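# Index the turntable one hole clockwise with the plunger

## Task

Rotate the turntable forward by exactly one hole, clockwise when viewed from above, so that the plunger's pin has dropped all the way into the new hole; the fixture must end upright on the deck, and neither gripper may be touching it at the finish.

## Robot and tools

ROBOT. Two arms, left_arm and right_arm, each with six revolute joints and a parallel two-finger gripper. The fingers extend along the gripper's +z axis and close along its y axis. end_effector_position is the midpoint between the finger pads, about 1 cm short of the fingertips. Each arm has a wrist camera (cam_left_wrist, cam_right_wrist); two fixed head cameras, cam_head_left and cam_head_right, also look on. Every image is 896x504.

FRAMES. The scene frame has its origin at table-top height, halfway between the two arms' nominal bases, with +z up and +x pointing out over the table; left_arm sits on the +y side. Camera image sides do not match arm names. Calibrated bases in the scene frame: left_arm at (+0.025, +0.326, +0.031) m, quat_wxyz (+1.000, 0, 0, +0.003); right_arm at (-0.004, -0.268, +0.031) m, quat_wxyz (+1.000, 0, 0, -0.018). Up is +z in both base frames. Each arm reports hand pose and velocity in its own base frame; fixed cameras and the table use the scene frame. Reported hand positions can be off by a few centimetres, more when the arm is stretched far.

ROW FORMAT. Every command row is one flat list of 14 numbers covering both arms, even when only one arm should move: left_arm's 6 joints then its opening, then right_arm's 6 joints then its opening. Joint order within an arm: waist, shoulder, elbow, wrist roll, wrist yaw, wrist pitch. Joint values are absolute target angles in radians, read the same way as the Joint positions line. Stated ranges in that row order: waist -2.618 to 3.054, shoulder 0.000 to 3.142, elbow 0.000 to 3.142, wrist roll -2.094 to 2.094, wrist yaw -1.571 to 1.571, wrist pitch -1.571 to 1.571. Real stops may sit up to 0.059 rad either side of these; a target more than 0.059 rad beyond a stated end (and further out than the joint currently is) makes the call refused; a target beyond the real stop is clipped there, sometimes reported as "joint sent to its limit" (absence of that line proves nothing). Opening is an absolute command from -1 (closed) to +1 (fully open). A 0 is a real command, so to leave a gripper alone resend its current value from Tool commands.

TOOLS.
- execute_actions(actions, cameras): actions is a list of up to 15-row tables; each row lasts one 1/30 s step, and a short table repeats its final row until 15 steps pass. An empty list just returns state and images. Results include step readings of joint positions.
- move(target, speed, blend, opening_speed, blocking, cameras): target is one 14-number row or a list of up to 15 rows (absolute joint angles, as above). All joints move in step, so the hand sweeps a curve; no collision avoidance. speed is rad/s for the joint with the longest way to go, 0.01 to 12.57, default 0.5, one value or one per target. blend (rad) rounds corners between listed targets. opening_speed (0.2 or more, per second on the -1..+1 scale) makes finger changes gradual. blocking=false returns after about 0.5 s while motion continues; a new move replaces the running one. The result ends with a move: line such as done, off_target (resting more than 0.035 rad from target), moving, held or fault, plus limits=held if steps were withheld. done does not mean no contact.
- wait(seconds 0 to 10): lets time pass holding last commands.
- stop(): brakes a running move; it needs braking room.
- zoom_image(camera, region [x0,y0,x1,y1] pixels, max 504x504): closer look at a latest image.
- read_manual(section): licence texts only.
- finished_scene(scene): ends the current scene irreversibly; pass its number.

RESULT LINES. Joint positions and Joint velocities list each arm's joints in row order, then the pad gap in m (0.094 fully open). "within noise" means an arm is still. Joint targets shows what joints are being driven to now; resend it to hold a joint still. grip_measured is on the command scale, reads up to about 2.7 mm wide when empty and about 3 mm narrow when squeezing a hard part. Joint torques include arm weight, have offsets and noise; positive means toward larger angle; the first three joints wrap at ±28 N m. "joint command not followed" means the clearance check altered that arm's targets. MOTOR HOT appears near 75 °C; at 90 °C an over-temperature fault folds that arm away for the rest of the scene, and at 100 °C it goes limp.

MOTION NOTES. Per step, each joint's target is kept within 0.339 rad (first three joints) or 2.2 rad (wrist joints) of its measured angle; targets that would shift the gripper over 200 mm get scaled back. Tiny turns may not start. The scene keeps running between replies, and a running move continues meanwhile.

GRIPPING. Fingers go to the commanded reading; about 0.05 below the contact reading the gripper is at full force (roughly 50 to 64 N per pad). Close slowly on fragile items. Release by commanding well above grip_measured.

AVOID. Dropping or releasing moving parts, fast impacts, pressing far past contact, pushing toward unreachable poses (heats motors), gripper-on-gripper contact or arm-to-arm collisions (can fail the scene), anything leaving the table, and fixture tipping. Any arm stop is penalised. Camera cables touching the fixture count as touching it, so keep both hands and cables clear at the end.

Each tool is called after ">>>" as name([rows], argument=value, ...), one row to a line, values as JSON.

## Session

>>> execute_actions(actions=[], cameras=["cam_head_left"])

>>> zoom_image(camera="cam_head_left", region=[360, 240, 520, 400])

Scene clock: 0.00 s.
left_arm: end_effector_position=(+0.3789, +0.0005, +0.1416) grip_measured=+1.000 end_effector_quat_wxyz=(+0.682, -0.014, +0.730, +0.047) | right_arm: end_effector_position=(+0.3580, -0.0478, +0.1413) grip_measured=+1.000 end_effector_quat_wxyz=(+0.679, +0.114, +0.720, -0.089)
Joint names: [waist, shoulder, elbow, wrist roll, wrist yaw, wrist pitch]
Joint positions: left_arm=[-0.079 1.56 0.222 0.039 -0.166 1.272 0.094] | right_arm=[0.009 1.506 0.165 0.047 0.296 1.275 0.094]
Joint velocities: within noise
Joint torques (N m): no reading
Heat: left arm: 34 °C; right arm: 33 °C.
Joint targets: left_arm=[-0.079 1.557 0.226 0.038 -0.166 1.267] | right_arm=[0.009 1.502 0.170 0.046 0.296 1.270]
Tool commands: left_gripper/opening=+1.0 right_gripper/opening=+1.0
Images, in order (width x height): cam_head_left 896x504.

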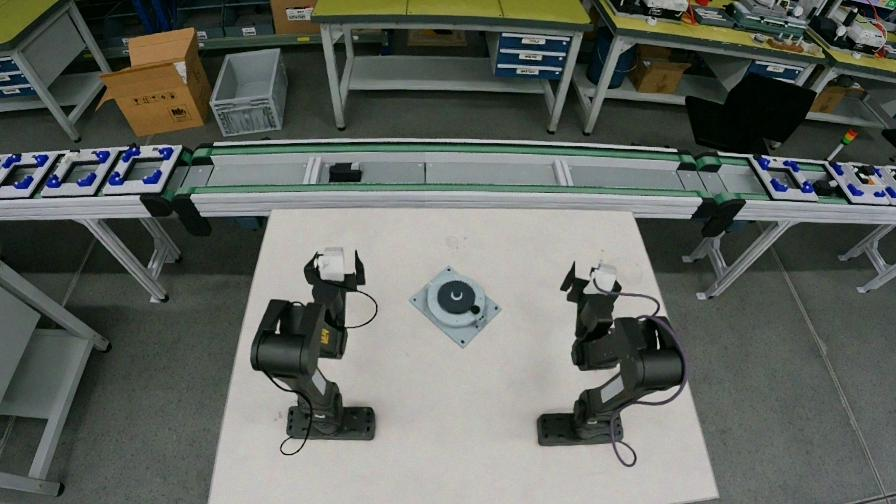

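Scaled by 3.150 from the camera's 896x504 image, which has a finer 1280x720 frame.

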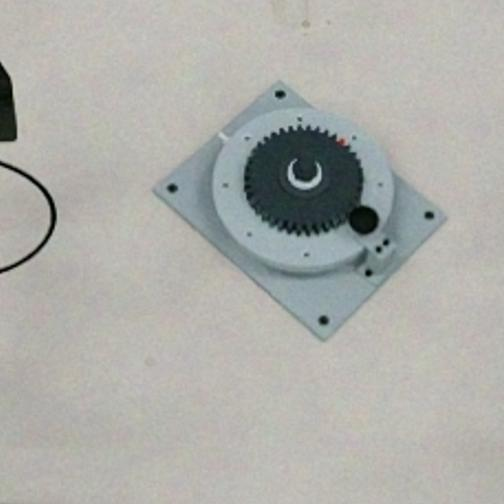

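>>> move(target=[0.0, 2.0, 1.2, 0, 1.1, -0.3, -0.4, 0.69, 2.165, 2.10, 0, 0, -1.34, 0.3], speed=0.9, cameras=["cam_right_wrist", "cam_head_left"])

Scene clock: 28.40 s.
left_arm: end_effector_position=(+0.4083, -0.1592, +0.0895) grip_measured=-0.399 end_effector_quat_wxyz=(+0.205, +0.128, +0.832, -0.500) | right_arm: end_effector_position=(+0.3512, +0.2889, +0.1409) grip_measured=+0.302 end_effector_quat_wxyz=(+0.086, -0.332, +0.939, +0.027)
Joint names: [waist, shoulder, elbow, wrist roll, wrist yaw, wrist pitch]
Joint positions: left_arm=[-0.007 1.979 1.174 0.004 1.08 -0.282 0.028] | right_arm=[0.689 2.139 2.076 0.009 0.008 -1.327 0.061]
Joint velocities: within noise
Joint torques (N m): left_arm=[0.54 -8.31 7.02 -0.03 0.6 0.96] | right_arm=[-0.03 -9.76 10.14 -0.07 -0.08 0.44]
Heat: left arm: 34 °C; right arm: 34 °C.
Joint targets: left_arm=[0.000 2.000 1.200 0.000 1.100 -0.300] | right_arm=[0.690 2.165 2.100 0.000 0.000 -1.340]
move: done
Images, in order (width x height): cam_head_left 896x504, cam_right_wrist 896x504.

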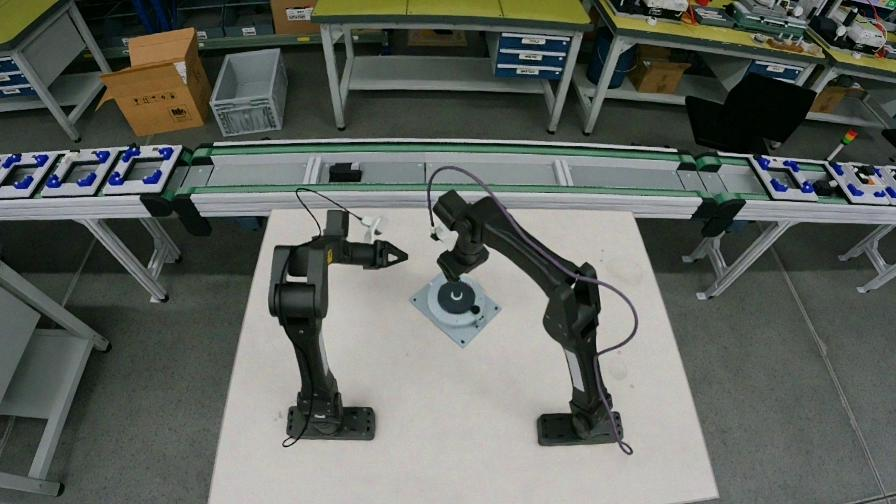

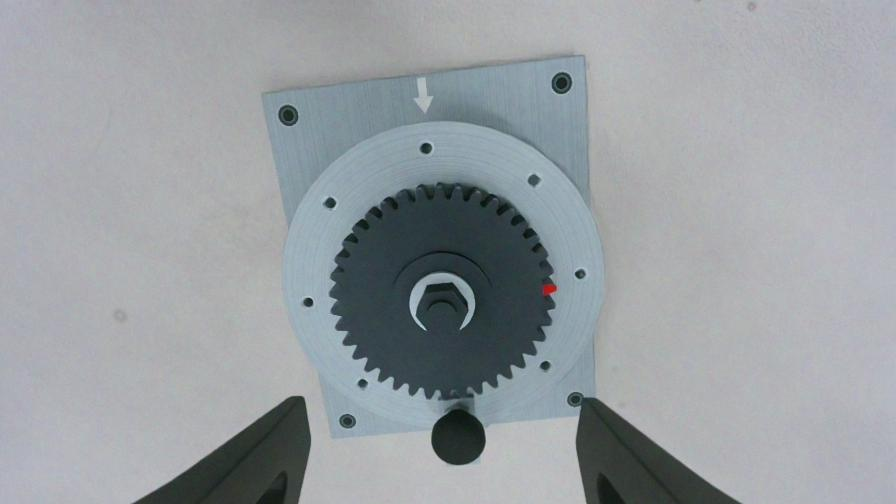

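>>> move(target=[-0.026, 2.237, 1.034, 0.0, 1.331, -0.417, -0.4, 0.667, 1.965, 1.574, -0.131, -0.005, -1.139, 0.1], speed=0.5, cameras=["cam_left_wrist", "cam_right_wrist"])

>>> zoom_image(camera="cam_right_wrist", region=[300, 250, 620, 504])

>>> zoom_image(camera="cam_left_wrist", region=[260, 50, 640, 480])

Scene clock: 87.07 s.
left_arm: end_effector_position=(+0.3242, -0.1774, +0.0092) grip_measured=-0.399 end_effector_quat_wxyz=(-0.009, +0.006, +0.794, -0.608) | right_arm: end_effector_position=(+0.2943, +0.2360, +0.0629) grip_measured=+0.102 end_effector_quat_wxyz=(-0.003, -0.388, +0.922, -0.004)
Joint names: [waist, shoulder, elbow, wrist roll, wrist yaw, wrist pitch]
Joint positions: left_arm=[-0.019 2.22 1.042 0.003 1.308 -0.403 0.028] | right_arm=[0.676 2.007 1.581 -0.121 0.006 -1.153 0.052]
Joint velocities: within noise
Joint torques (N m): left_arm=[-0.58 -8.58 2.52 -0.02 0.69 0.23] | right_arm=[-0.95 -13.55 6.8 -0.09 -0.12 0.37]
Heat: left arm: 36 °C; right arm: 36 °C.
Joint targets: left_arm=[-0.026 2.237 1.034 0.000 1.331 -0.417] | right_arm=[0.667 1.965 1.574 -0.131 -0.005 -1.139]
move: off_target (right_arm); right_arm: the shoulder is farthest, 0.042 rad from its target
Images, in order (width x height): cam_left_wrist 896x504, cam_right_wrist 896x504.

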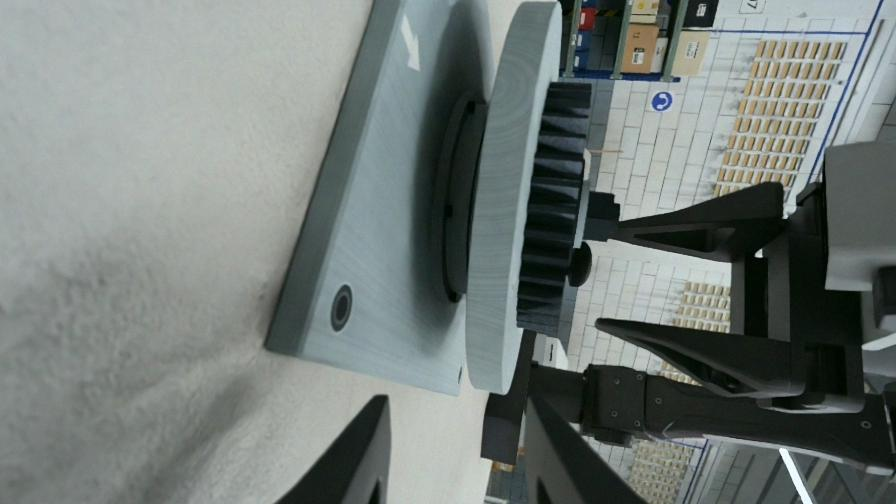

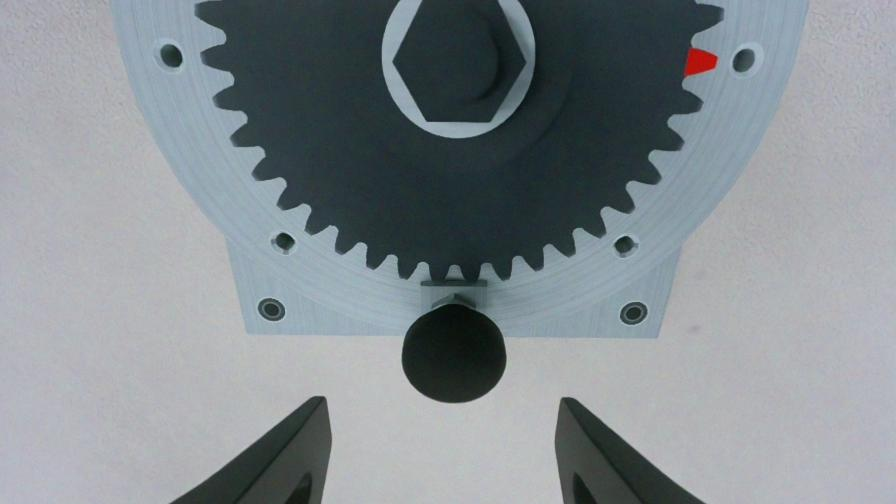

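Scaled by 1.575 from the camera's 896x504 image, which has a finer 1280x720 frame.

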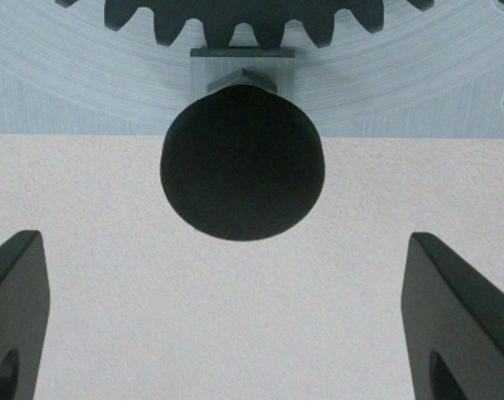

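Scaled by 1.172 from the camera's 896x504 image, which has a finer 1280x720 frame.

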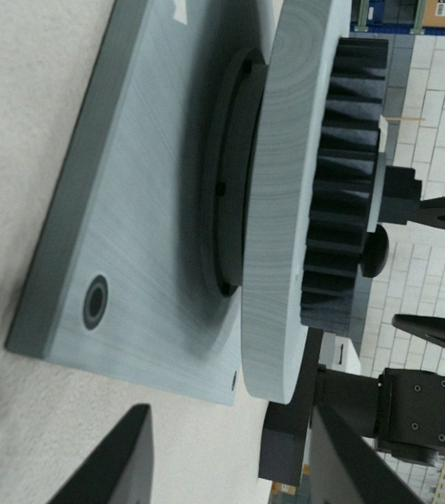

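>>> move(target=[-0.203, 2.313, 1.192, 0.0, 1.331, -0.481, -0.4, 0.661, 2.061, 1.5025, -0.131, -0.005, -1.034, 0.1], speed=0.2, cameras=["cam_left_wrist", "cam_right_wrist"])

>>> zoom_image(camera="cam_left_wrist", region=[320, 250, 600, 480])

Scene clock: 128.53 s.
left_arm: end_effector_position=(+0.3123, -0.2385, +0.0075) grip_measured=-0.399 end_effector_quat_wxyz=(-0.065, +0.077, +0.789, -0.606) | right_arm: end_effector_position=(+0.2966, +0.2351, +0.0324) grip_measured=+0.102 end_effector_quat_wxyz=(-0.005, -0.386, +0.923, -0.004)
Joint names: [waist, shoulder, elbow, wrist roll, wrist yaw, wrist pitch]
Joint positions: left_arm=[-0.201 2.289 1.173 0.002 1.31 -0.466 0.028] | right_arm=[0.67 2.042 1.509 -0.122 0.005 -1.048 0.052]
Joint velocities: within noise
Joint torques (N m): left_arm=[-0.16 -8.8 4.96 -0.02 0.69 0.22] | right_arm=[-0.92 -9.01 6.69 -0.08 -0.12 0.37]
Heat: left arm: 37 °C; right arm: 44 °C.
Joint targets: left_arm=[-0.203 2.313 1.192 0.000 1.331 -0.481] | right_arm=[0.661 2.061 1.503 -0.131 -0.005 -1.034]
move: done
Images, in order (width x height): cam_left_wrist 896x504, cam_right_wrist 896x504.

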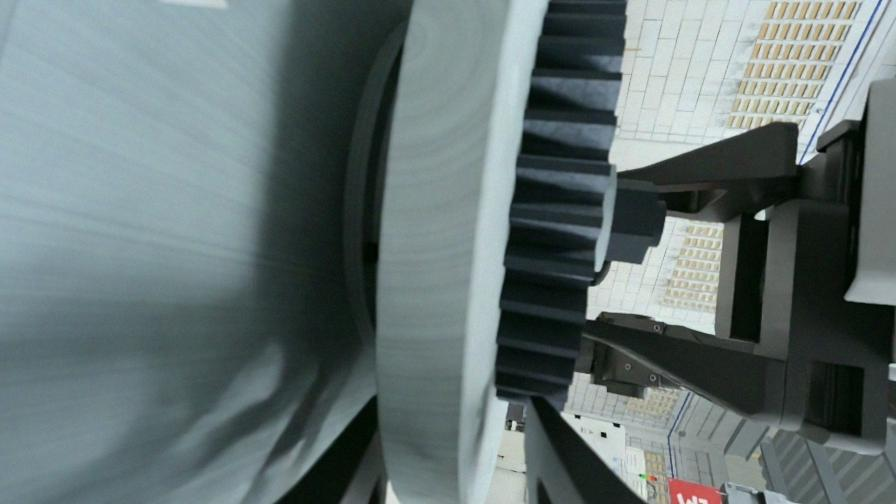

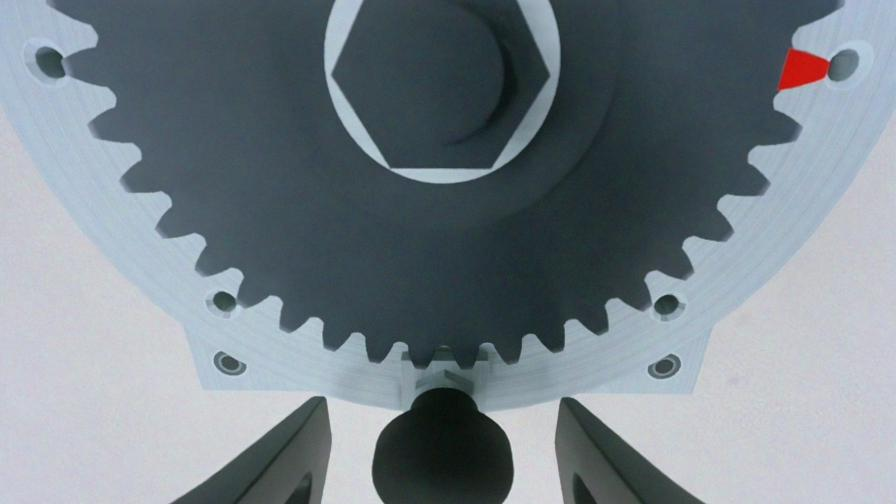

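Scaled by 1.800 from the camera's 896x504 image, which has a finer 1280x720 frame.

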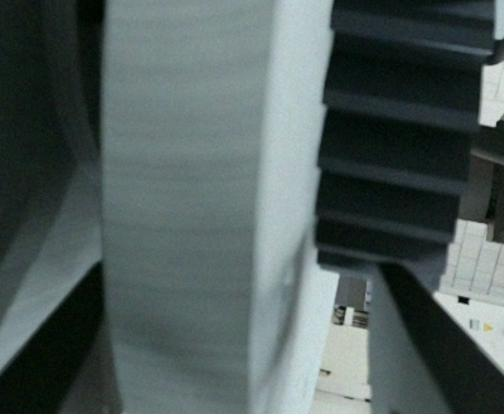

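>>> move([
  [-0.203, 2.334, 1.192, 0.0, 1.331, -0.481, -0.4, 0.661, 2.055, 1.5125, -0.131, -0.005, -1.034, 0.1],
  [-0.203, 2.334, 1.192, 0.0, 1.331, -0.481, -0.4, 0.661, 2.055, 1.5125, -0.131, -0.005, -1.034, -0.62],
], speed=0.1, opening_speed=0.5, cameras=["cam_left_wrist", "cam_right_wrist"])

>>> zoom_image(camera="cam_left_wrist", region=[320, 250, 600, 480])

Scene clock: 155.67 s.
left_arm: end_effector_position=(+0.3104, -0.2382, +0.0028) grip_measured=-0.399 end_effector_quat_wxyz=(-0.072, +0.072, +0.789, -0.606) | right_arm: end_effector_position=(+0.2968, +0.2353, +0.0324) grip_measured=-0.482 end_effector_quat_wxyz=(-0.004, -0.386, +0.923, -0.003)
Joint names: [waist, shoulder, elbow, wrist roll, wrist yaw, wrist pitch]
Joint positions: left_arm=[-0.201 2.304 1.173 0.002 1.313 -0.467 0.028] | right_arm=[0.67 2.042 1.509 -0.122 0.005 -1.047 0.024]
Joint velocities: within noise
Joint torques (N m): left_arm=[-0.18 -8.39 4.86 -0.02 0.66 0.2] | right_arm=[-0.94 -9.44 7.54 -0.07 -0.11 0.35]
Heat: left arm: 36 °C; right arm: 40 °C.
Joint targets: left_arm=[-0.203 2.334 1.192 0.000 1.331 -0.481] | right_arm=[0.661 2.055 1.513 -0.131 -0.005 -1.034]
move: done
Images, in order (width x height): cam_left_wrist 896x504, cam_right_wrist 896x504.

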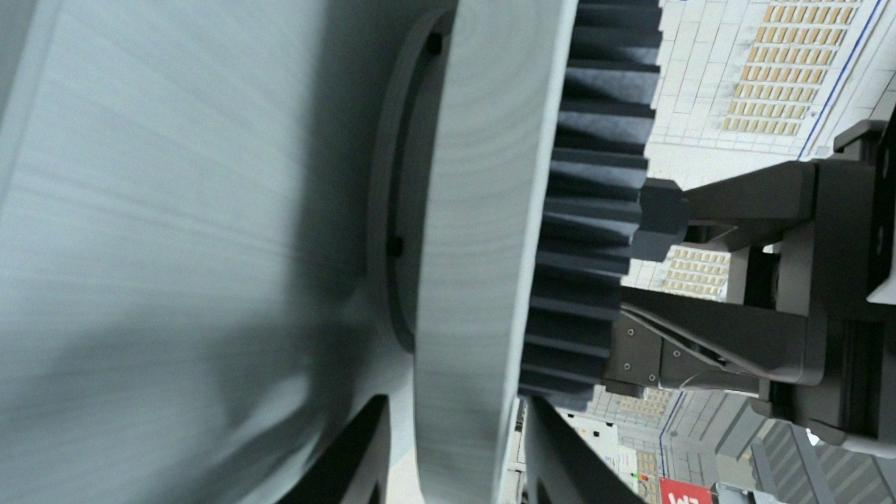

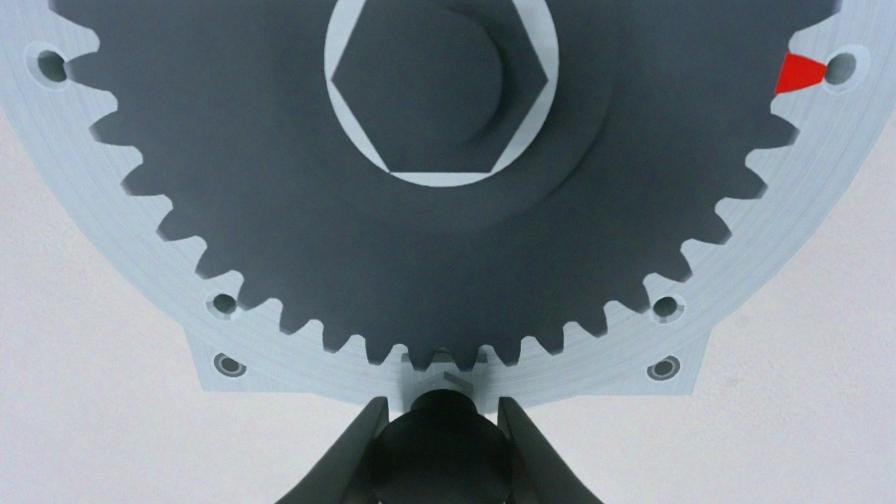

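Scaled by 1.800 from the camera's 896x504 image, which has a finer 1280x720 frame.

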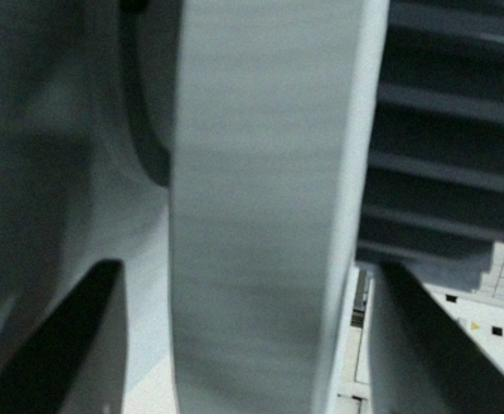

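>>> move([
  [-0.203, 2.334, 1.192, 0.0, 1.331, -0.481, -0.88, 0.661, 2.055, 1.5125, -0.131, -0.005, -1.034, -0.62],
  [-0.203, 2.334, 1.192, 0.0, 1.331, -0.481, -0.88, 0.661, 1.90, 1.605, -0.131, -0.005, -1.04, -0.62],
], speed=[0.1, 0.3], opening_speed=0.5, cameras=["cam_left_wrist", "cam_right_wrist"])

Scene clock: 180.13 s.
left_arm: end_effector_position=(+0.3100, -0.2393, +0.0052) grip_measured=-0.697 end_effector_quat_wxyz=(-0.077, +0.067, +0.781, -0.616) | right_arm: end_effector_position=(+0.2979, +0.2362, +0.0396) grip_measured=-0.482 end_effector_quat_wxyz=(+0.000, -0.386, +0.923, -0.002)
Joint names: [waist, shoulder, elbow, wrist roll, wrist yaw, wrist pitch]
Joint positions: left_arm=[-0.201 2.311 1.174 -0.004 1.338 -0.467 0.014] | right_arm=[0.67 2.032 1.522 -0.122 0.005 -1.062 0.024]
Joint velocities: within noise
Joint torques (N m): left_arm=[-0.2 -8.99 4.71 0.06 0.43 0.19] | right_arm=[-0.98 -21 15.47 -0.07 -0.1 0.42]
Heat: left arm: 36 °C; right arm: 40 °C.
Joint targets: left_arm=[-0.203 2.334 1.192 0.000 1.331 -0.481] | right_arm=[0.661 1.900 1.605 -0.131 -0.005 -1.040]
move: off_target (right_arm); right_arm: the shoulder is farthest, 0.132 rad from its target
Images, in order (width x height): cam_left_wrist 896x504, cam_right_wrist 896x504.

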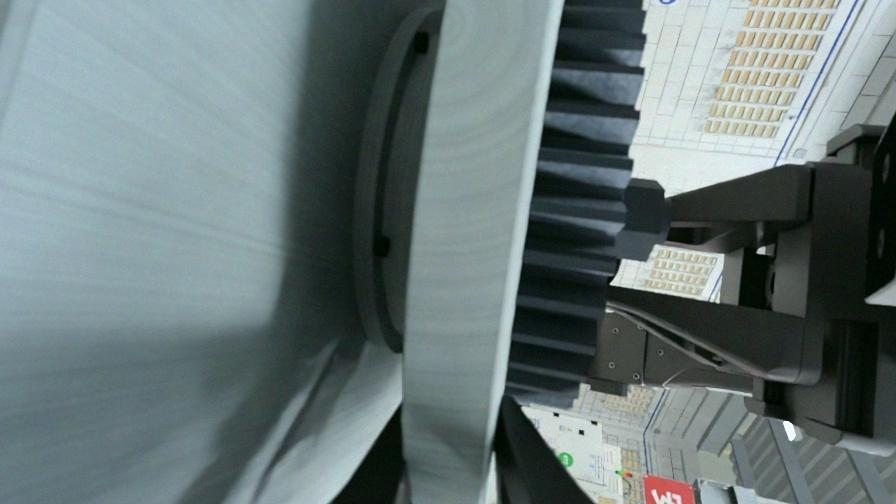

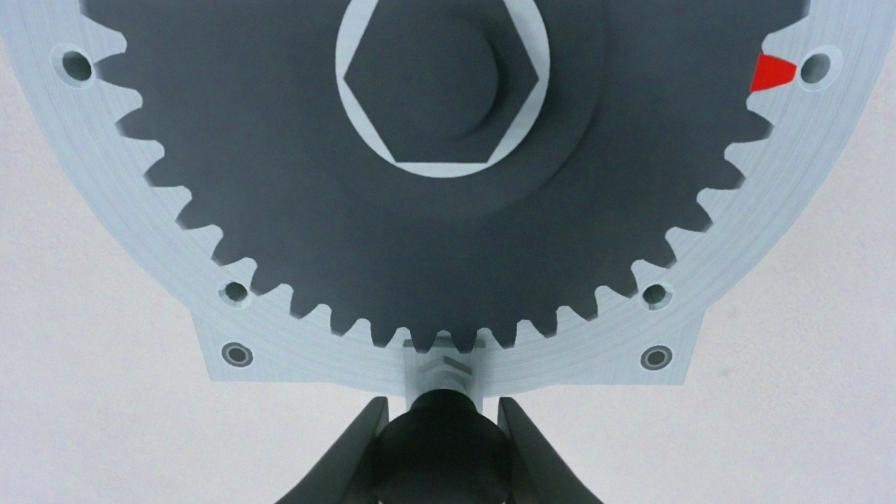

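>>> move([
  [-0.187, 2.397, 1.328, 0.0, 1.331, -0.549, -0.88, 0.661, 1.885, 1.615, -0.131, -0.005, -1.045, -0.62],
  [-0.206, 2.467, 1.474, 0.0, 1.331, -0.623, -0.88, 0.661, 1.885, 1.615, -0.131, -0.005, -1.045, -0.62],
], speed=0.15, blend=[0.05, 0], cameras=["cam_left_wrist", "cam_right_wrist"])

Scene clock: 191.27 s.
left_arm: end_effector_position=(+0.3524, -0.2485, +0.0063) grip_measured=-0.702 end_effector_quat_wxyz=(-0.083, +0.068, +0.781, -0.615) | right_arm: end_effector_position=(+0.3125, +0.2382, +0.0405) grip_measured=-0.482 end_effector_quat_wxyz=(+0.027, -0.379, +0.925, -0.002)
Joint names: [waist, shoulder, elbow, wrist roll, wrist yaw, wrist pitch]
Joint positions: left_arm=[-0.203 2.432 1.435 0.029 1.338 -0.648 0.014] | right_arm=[0.657 2.032 1.525 -0.122 0.018 -1.014 0.024]
Joint velocities: within noise
Joint torques (N m): left_arm=[-0.31 -9.32 6.89 -0.3 0.45 0.57] | right_arm=[0.31 -22.3 16.36 -0.07 -0.24 0.05]
Heat: left arm: 36 °C; right arm: 47 °C.
Joint targets: left_arm=[-0.206 2.467 1.474 0.000 1.331 -0.623] | right_arm=[0.661 1.885 1.615 -0.131 -0.005 -1.045]
move: off_target (left_arm, right_arm); left_arm: the elbow is farthest, 0.039 rad from its target; right_arm: the shoulder is farthest, 0.147 rad from its target
Images, in order (width x height): cam_left_wrist 896x504, cam_right_wrist 896x504.

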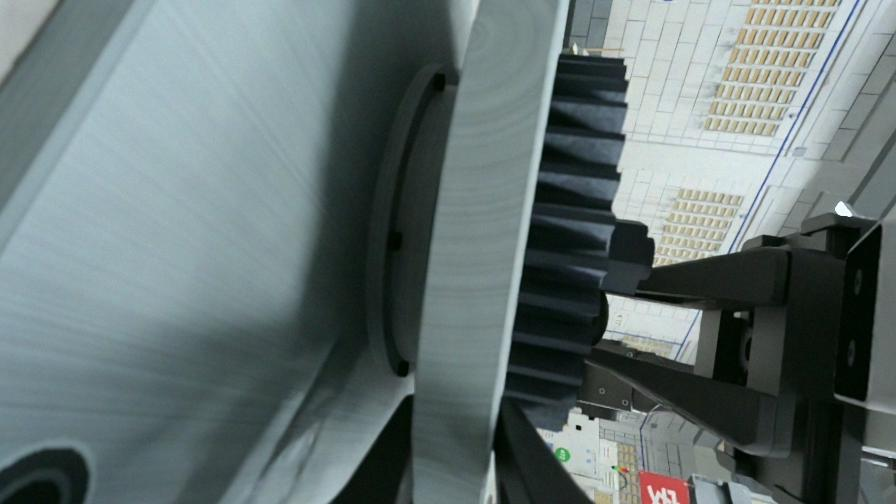

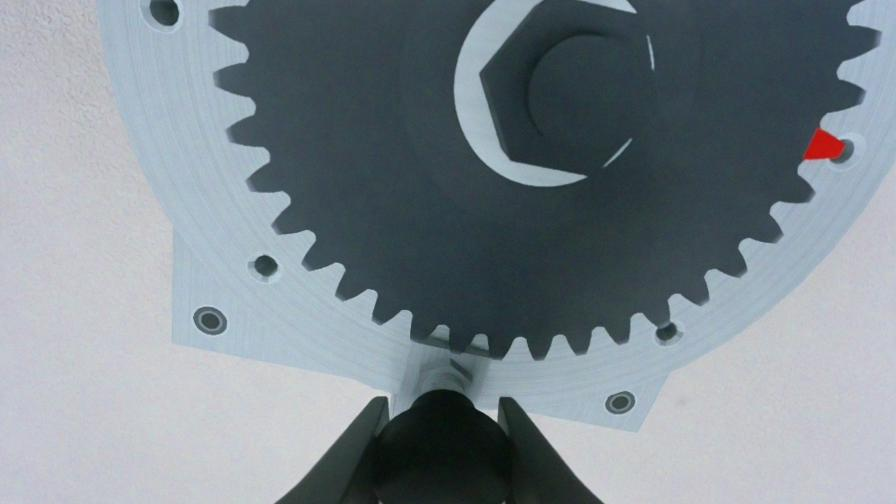

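>>> move([
  [-0.203, 2.440, 1.435, 0.02, 1.331, -0.640, -0.88, 0.657, 1.885, 1.615, -0.131, 0.005, -1.03, -0.62],
  [-0.203, 2.440, 1.435, 0.02, 1.331, -0.640, -0.88, 0.657, 1.85, 1.665, -0.131, 0.005, -1.03, -0.62],
], speed=0.2, cameras=["cam_right_wrist", "cam_left_wrist"])

>>> zoom_image(camera="cam_right_wrist", region=[340, 300, 560, 480])

>>> zoom_image(camera="cam_left_wrist", region=[480, 200, 760, 420])

Scene clock: 211.87 s.
left_arm: end_effector_position=(+0.3521, -0.2485, +0.0065) grip_measured=-0.703 end_effector_quat_wxyz=(-0.082, +0.070, +0.781, -0.615) | right_arm: end_effector_position=(+0.3141, +0.2390, +0.0425) grip_measured=-0.482 end_effector_quat_wxyz=(+0.029, -0.379, +0.925, -0.002)
Joint names: [waist, shoulder, elbow, wrist roll, wrist yaw, wrist pitch]
Joint positions: left_arm=[-0.203 2.432 1.435 0.036 1.339 -0.65 0.014] | right_arm=[0.657 2.032 1.533 -0.122 0.02 -1.017 0.024]
Joint velocities: within noise
Joint torques (N m): left_arm=[-0.05 -11.79 3.73 -0.17 0.43 0.41] | right_arm=[-0.09 -25.17 20.55 -0.07 -0.15 0.21]
Heat: left arm: 37 °C; right arm: 54 °C.
Joint targets: left_arm=[-0.203 2.440 1.435 0.020 1.331 -0.640] | right_arm=[0.657 1.850 1.665 -0.131 0.005 -1.030]
move: off_target (right_arm); right_arm: the shoulder is farthest, 0.182 rad from its target
Images, in order (width x height): cam_left_wrist 896x504, cam_right_wrist 896x504.

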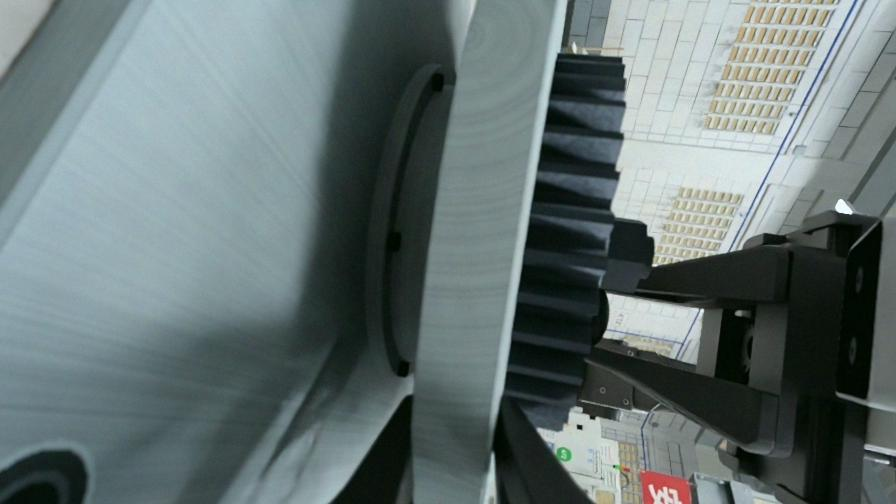

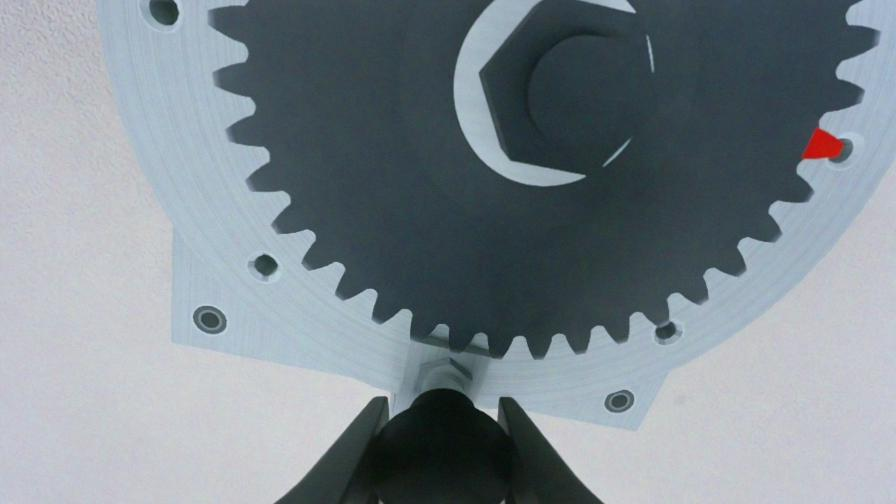

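Scaled by 2.291 from the camera's 896x504 image, which has a finer 1280x720 frame.

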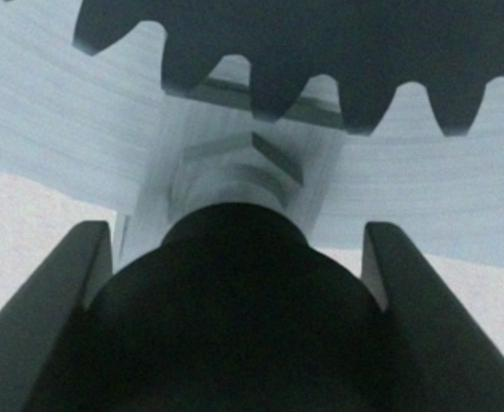

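Scaled by 1.800 from the camera's 896x504 image, which has a finer 1280x720 frame.

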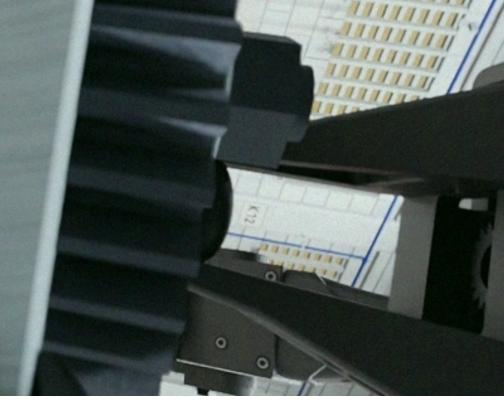

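>>> move([
  [-0.203, 2.485, 1.512, 0.02, 1.331, -0.685, -0.88, 0.657, 1.85, 1.665, -0.131, 0.005, -1.03, -0.62],
], speed=0.15, cameras=["cam_right_wrist"])

Scene clock: 234.20 s.
left_arm: end_effector_position=(+0.3560, -0.2495, +0.0074) grip_measured=-0.704 end_effector_quat_wxyz=(-0.088, +0.066, +0.779, -0.617) | right_arm: end_effector_position=(+0.3164, +0.2383, +0.0437) grip_measured=-0.482 end_effector_quat_wxyz=(+0.032, -0.378, +0.925, -0.004)
Joint names: [waist, shoulder, elbow, wrist roll, wrist yaw, wrist pitch]
Joint positions: left_arm=[-0.203 2.452 1.475 0.048 1.344 -0.697 0.014] | right_arm=[0.654 2.032 1.537 -0.122 0.025 -1.017 0.024]
Joint velocities: within noise
Joint torques (N m): left_arm=[-0.06 -9.7 6.69 -0.31 0.38 0.38] | right_arm=[0.21 -25.21 20.11 -0.07 -0.2 0.22]
Heat: left arm: 39 °C; right arm: 63 °C.
Joint targets: left_arm=[-0.203 2.485 1.512 0.020 1.331 -0.685] | right_arm=[0.657 1.850 1.665 -0.131 0.005 -1.030]
move: off_target (left_arm, right_arm); left_arm: the elbow is farthest, 0.037 rad from its target; right_arm: the shoulder is farthest, 0.182 rad from its target
Images, in order (width x height): cam_right_wrist 896x504.

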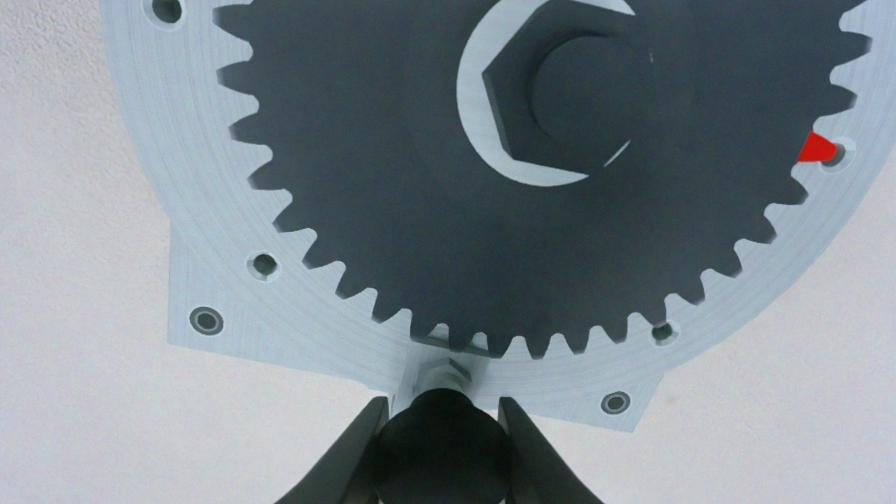

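>>> move([
  [-0.203, 2.452, 1.475, 0.035, 1.335, -0.69, -0.88, 0.655, 2.05, 1.53, -0.125, 0.015, -1.02, -0.62],
], speed=0.4, cameras=["cam_right_wrist"])

>>> zoom_image(camera="cam_right_wrist", region=[340, 300, 560, 480])

Scene clock: 262.43 s.
left_arm: end_effector_position=(+0.3555, -0.2495, +0.0064) grip_measured=-0.705 end_effector_quat_wxyz=(-0.086, +0.070, +0.781, -0.615) | right_arm: end_effector_position=(+0.3147, +0.2369, +0.0372) grip_measured=-0.482 end_effector_quat_wxyz=(+0.024, -0.378, +0.925, -0.006)
Joint names: [waist, shoulder, elbow, wrist roll, wrist yaw, wrist pitch]
Joint positions: left_arm=[-0.204 2.453 1.475 0.059 1.339 -0.7 0.014] | right_arm=[0.654 2.044 1.531 -0.122 0.025 -1.014 0.024]
Joint velocities: within noise
Joint torques (N m): left_arm=[0.01 -12.72 3.74 -0.26 0.45 0.35] | right_arm=[-0.02 -10.14 7.28 -0.01 -0.12 0.27]
Heat: left arm: 36 °C; right arm: 68 °C.
Joint targets: left_arm=[-0.203 2.452 1.475 0.035 1.335 -0.690] | right_arm=[0.655 2.050 1.530 -0.125 0.015 -1.020]
move: done
Images, in order (width x height): cam_right_wrist 896x504.

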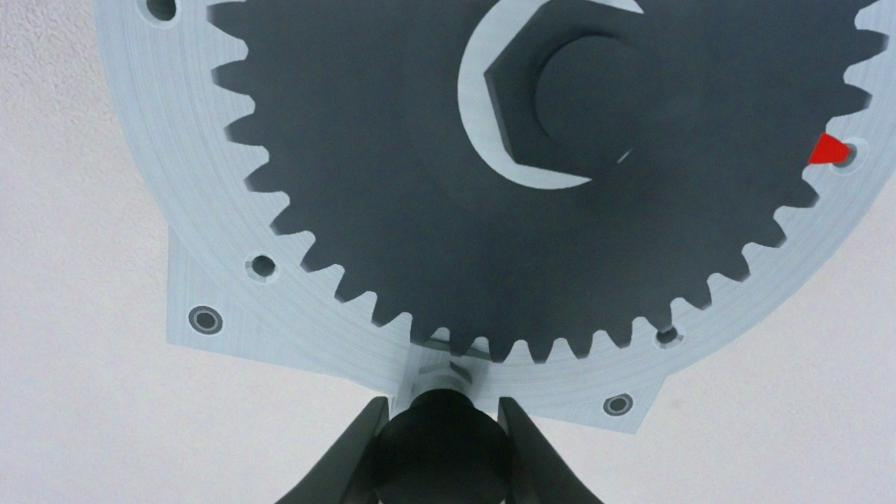

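Scaled by 2.291 from the camera's 896x504 image, which has a finer 1280x720 frame.

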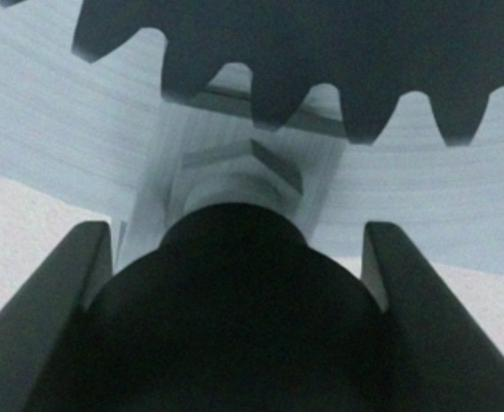

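>>> execute_actions(actions=[], cameras=["cam_left_wrist"])

>>> zoom_image(camera="cam_left_wrist", region=[480, 200, 760, 420])

Scene clock: 297.87 s.
left_arm: end_effector_position=(+0.3555, -0.2495, +0.0064) grip_measured=-0.705 end_effector_quat_wxyz=(-0.086, +0.070, +0.781, -0.615) | right_arm: end_effector_position=(+0.3147, +0.2369, +0.0372) grip_measured=-0.482 end_effector_quat_wxyz=(+0.024, -0.378, +0.925, -0.006)
Joint names: [waist, shoulder, elbow, wrist roll, wrist yaw, wrist pitch]
Joint positions: left_arm=[-0.204 2.453 1.475 0.059 1.339 -0.7 0.014] | right_arm=[0.654 2.044 1.531 -0.122 0.025 -1.014 0.024]
Joint velocities: within noise
Joint torques (N m): left_arm=[0.01 -12.72 3.74 -0.26 0.45 0.35] | right_arm=[-0.05 -10.13 7.31 0 -0.1 0.26]
Heat: left arm: 37 °C; right arm: 49 °C.
Joint targets: left_arm=[-0.203 2.452 1.475 0.035 1.335 -0.690] | right_arm=[0.655 2.050 1.530 -0.125 0.015 -1.020]
Tool commands: left_gripper/opening=-0.88 right_gripper/opening=-0.62
Images, in order (width x height): cam_left_wrist 896x504.

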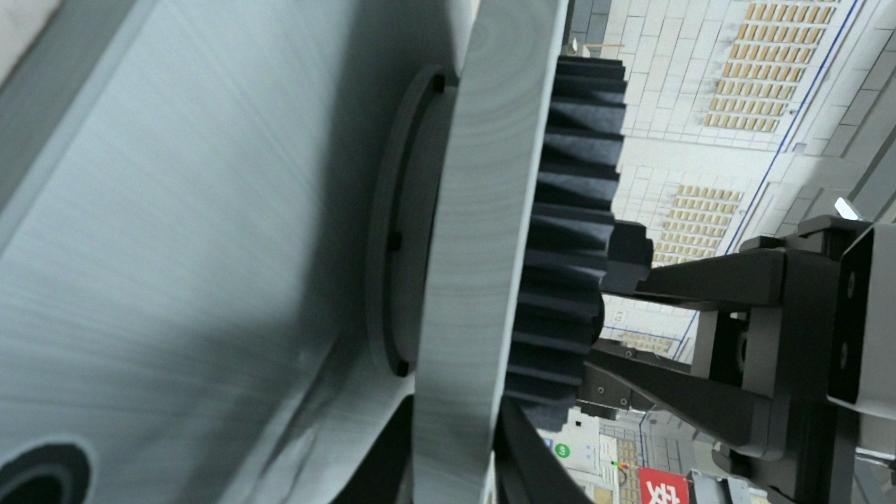

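Scaled by 1.800 from the camera's 896x504 image, which has a finer 1280x720 frame.

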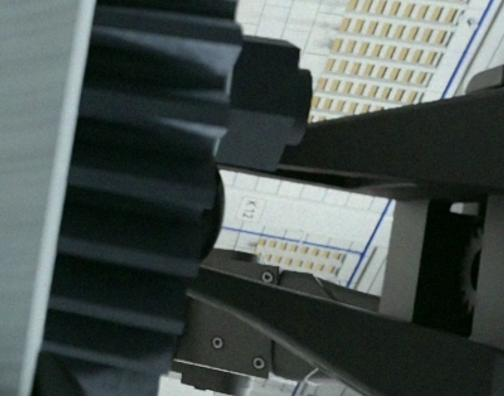

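>>> move([
  [-0.200, 2.405, 1.428, 0.045, 1.335, -0.672, -0.88, 0.655, 2.055, 1.525, -0.125, 0.015, -1.02, -0.62],
], speed=0.1, cameras=["cam_left_wrist", "cam_right_wrist"])

>>> zoom_image(camera="cam_left_wrist", region=[480, 200, 760, 420])

Scene clock: 353.20 s.
left_arm: end_effector_position=(+0.3540, -0.2494, +0.0062) grip_measured=-0.705 end_effector_quat_wxyz=(-0.077, +0.077, +0.779, -0.618) | right_arm: end_effector_position=(+0.3145, +0.2368, +0.0371) grip_measured=-0.482 end_effector_quat_wxyz=(+0.024, -0.378, +0.925, -0.006)
Joint names: [waist, shoulder, elbow, wrist roll, wrist yaw, wrist pitch]
Joint positions: left_arm=[-0.204 2.442 1.448 0.056 1.344 -0.656 0.014] | right_arm=[0.654 2.044 1.53 -0.122 0.025 -1.013 0.024]
Joint velocities: within noise
Joint torques (N m): left_arm=[0.25 -16.17 2.22 -0.1 0.41 0.12] | right_arm=[-0.03 -9.72 6.94 -0.01 -0.11 0.26]
Heat: left arm: 37 °C; right arm: 45 °C.
Joint targets: left_arm=[-0.200 2.405 1.428 0.045 1.335 -0.672] | right_arm=[0.655 2.055 1.525 -0.125 0.015 -1.020]
move: off_target (left_arm); left_arm: the shoulder is farthest, 0.037 rad from its target
Images, in order (width x height): cam_left_wrist 896x504, cam_right_wrist 896x504.

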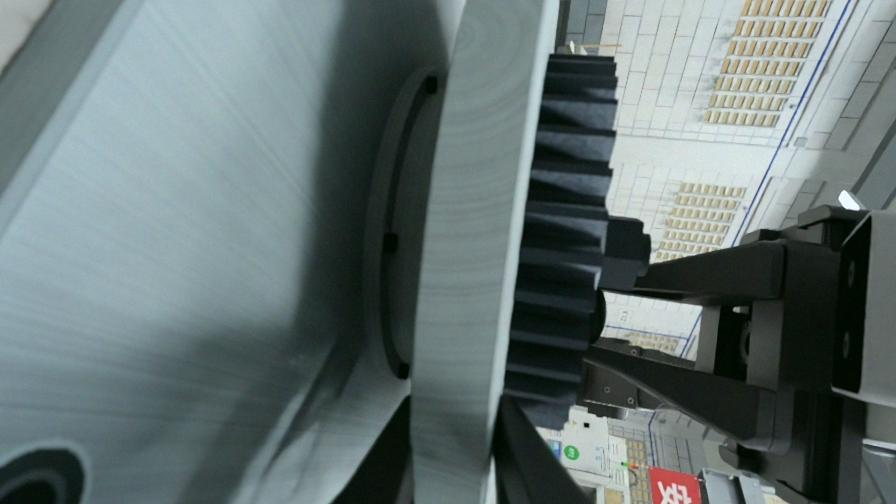

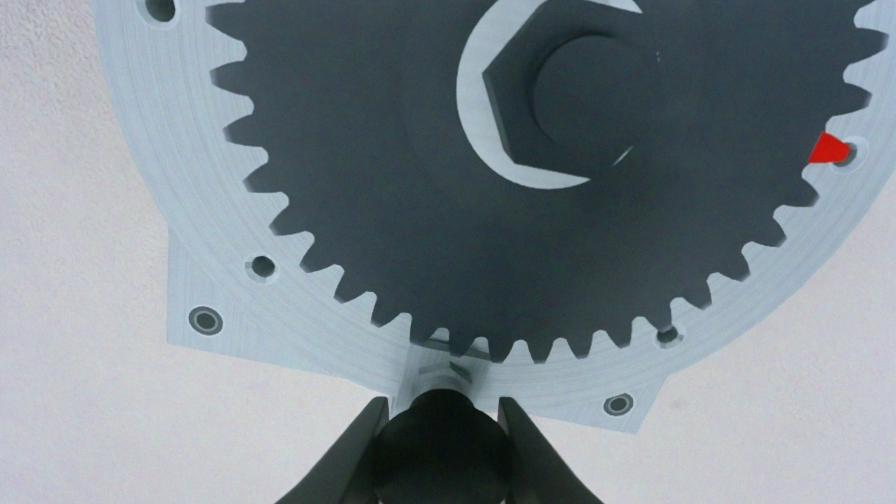

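Scaled by 1.800 from the camera's 896x504 image, which has a finer 1280x720 frame.

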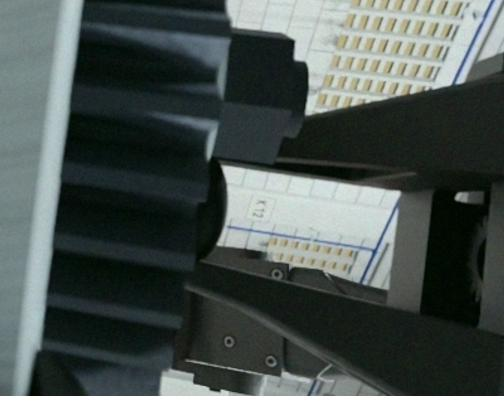

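>>> move(target=[-0.200, 2.405, 1.428, 0.045, 1.335, -0.672, -0.45, 0.655, 2.055, 1.525, -0.125, 0.015, -1.02, -0.62], opening_speed=0.6, cameras=["cam_right_wrist", "cam_left_wrist"])

Scene clock: 445.80 s.
left_arm: end_effector_position=(+0.3532, -0.2490, +0.0061) grip_measured=-0.451 end_effector_quat_wxyz=(-0.078, +0.076, +0.781, -0.615) | right_arm: end_effector_position=(+0.3145, +0.2368, +0.0371) grip_measured=-0.482 end_effector_quat_wxyz=(+0.024, -0.378, +0.925, -0.006)
Joint names: [waist, shoulder, elbow, wrist roll, wrist yaw, wrist pitch]
Joint positions: left_arm=[-0.204 2.437 1.444 0.052 1.338 -0.656 0.026] | right_arm=[0.654 2.044 1.53 -0.122 0.025 -1.013 0.024]
Joint velocities: within noise
Joint torques (N m): left_arm=[0.21 -15.69 2.58 -0.07 0.48 0.1] | right_arm=[-0.01 -9.77 6.91 0 -0.1 0.26]
Heat: left arm: 41 °C; right arm: 45 °C.
Joint targets: left_arm=[-0.200 2.405 1.428 0.045 1.335 -0.672] | right_arm=[0.655 2.055 1.525 -0.125 0.015 -1.020]
move: done
Images, in order (width x height): cam_left_wrist 896x504, cam_right_wrist 896x504.

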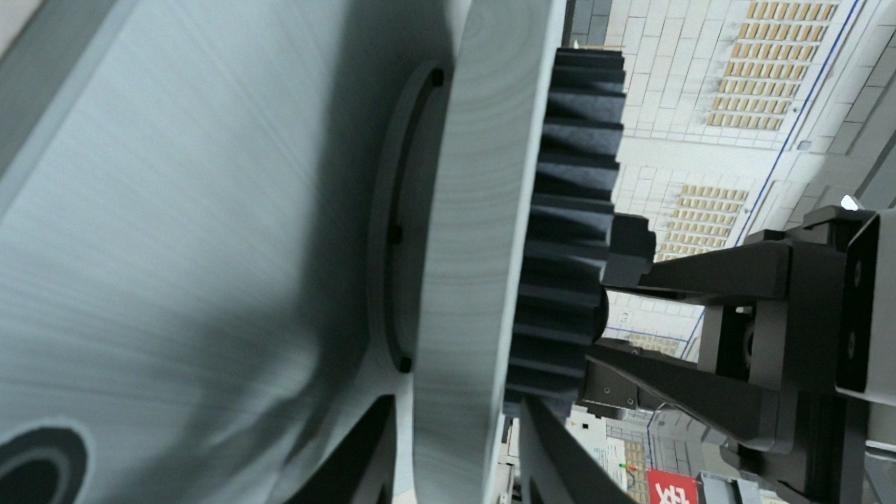

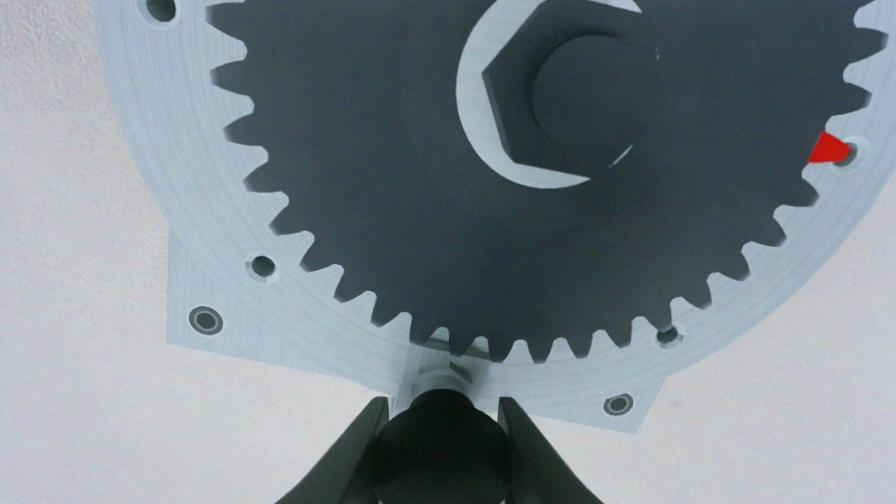

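>>> zoom_image(camera="cam_right_wrist", region=[340, 330, 550, 504])

>>> zoom_image(camera="cam_left_wrist", region=[560, 180, 896, 420])

Scaled by 2.400 from the camera's 896x504 image, which has a finer 1280x720 frame.

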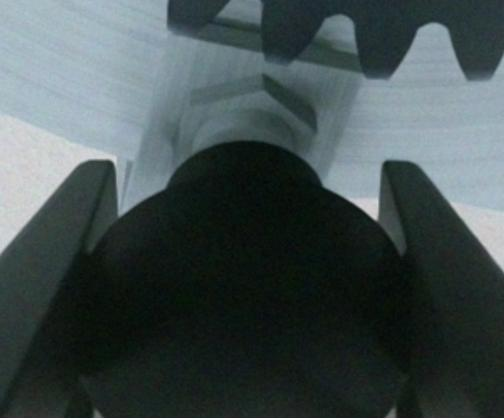

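Scaled by 1.500 from the camera's 896x504 image, which has a finer 1280x720 frame.

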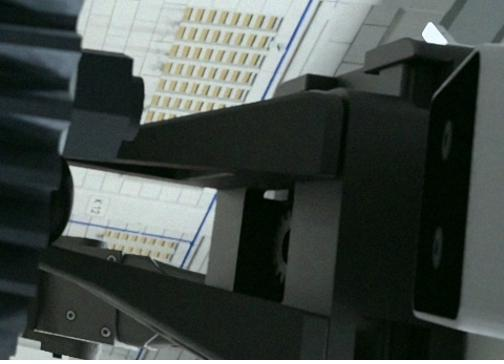

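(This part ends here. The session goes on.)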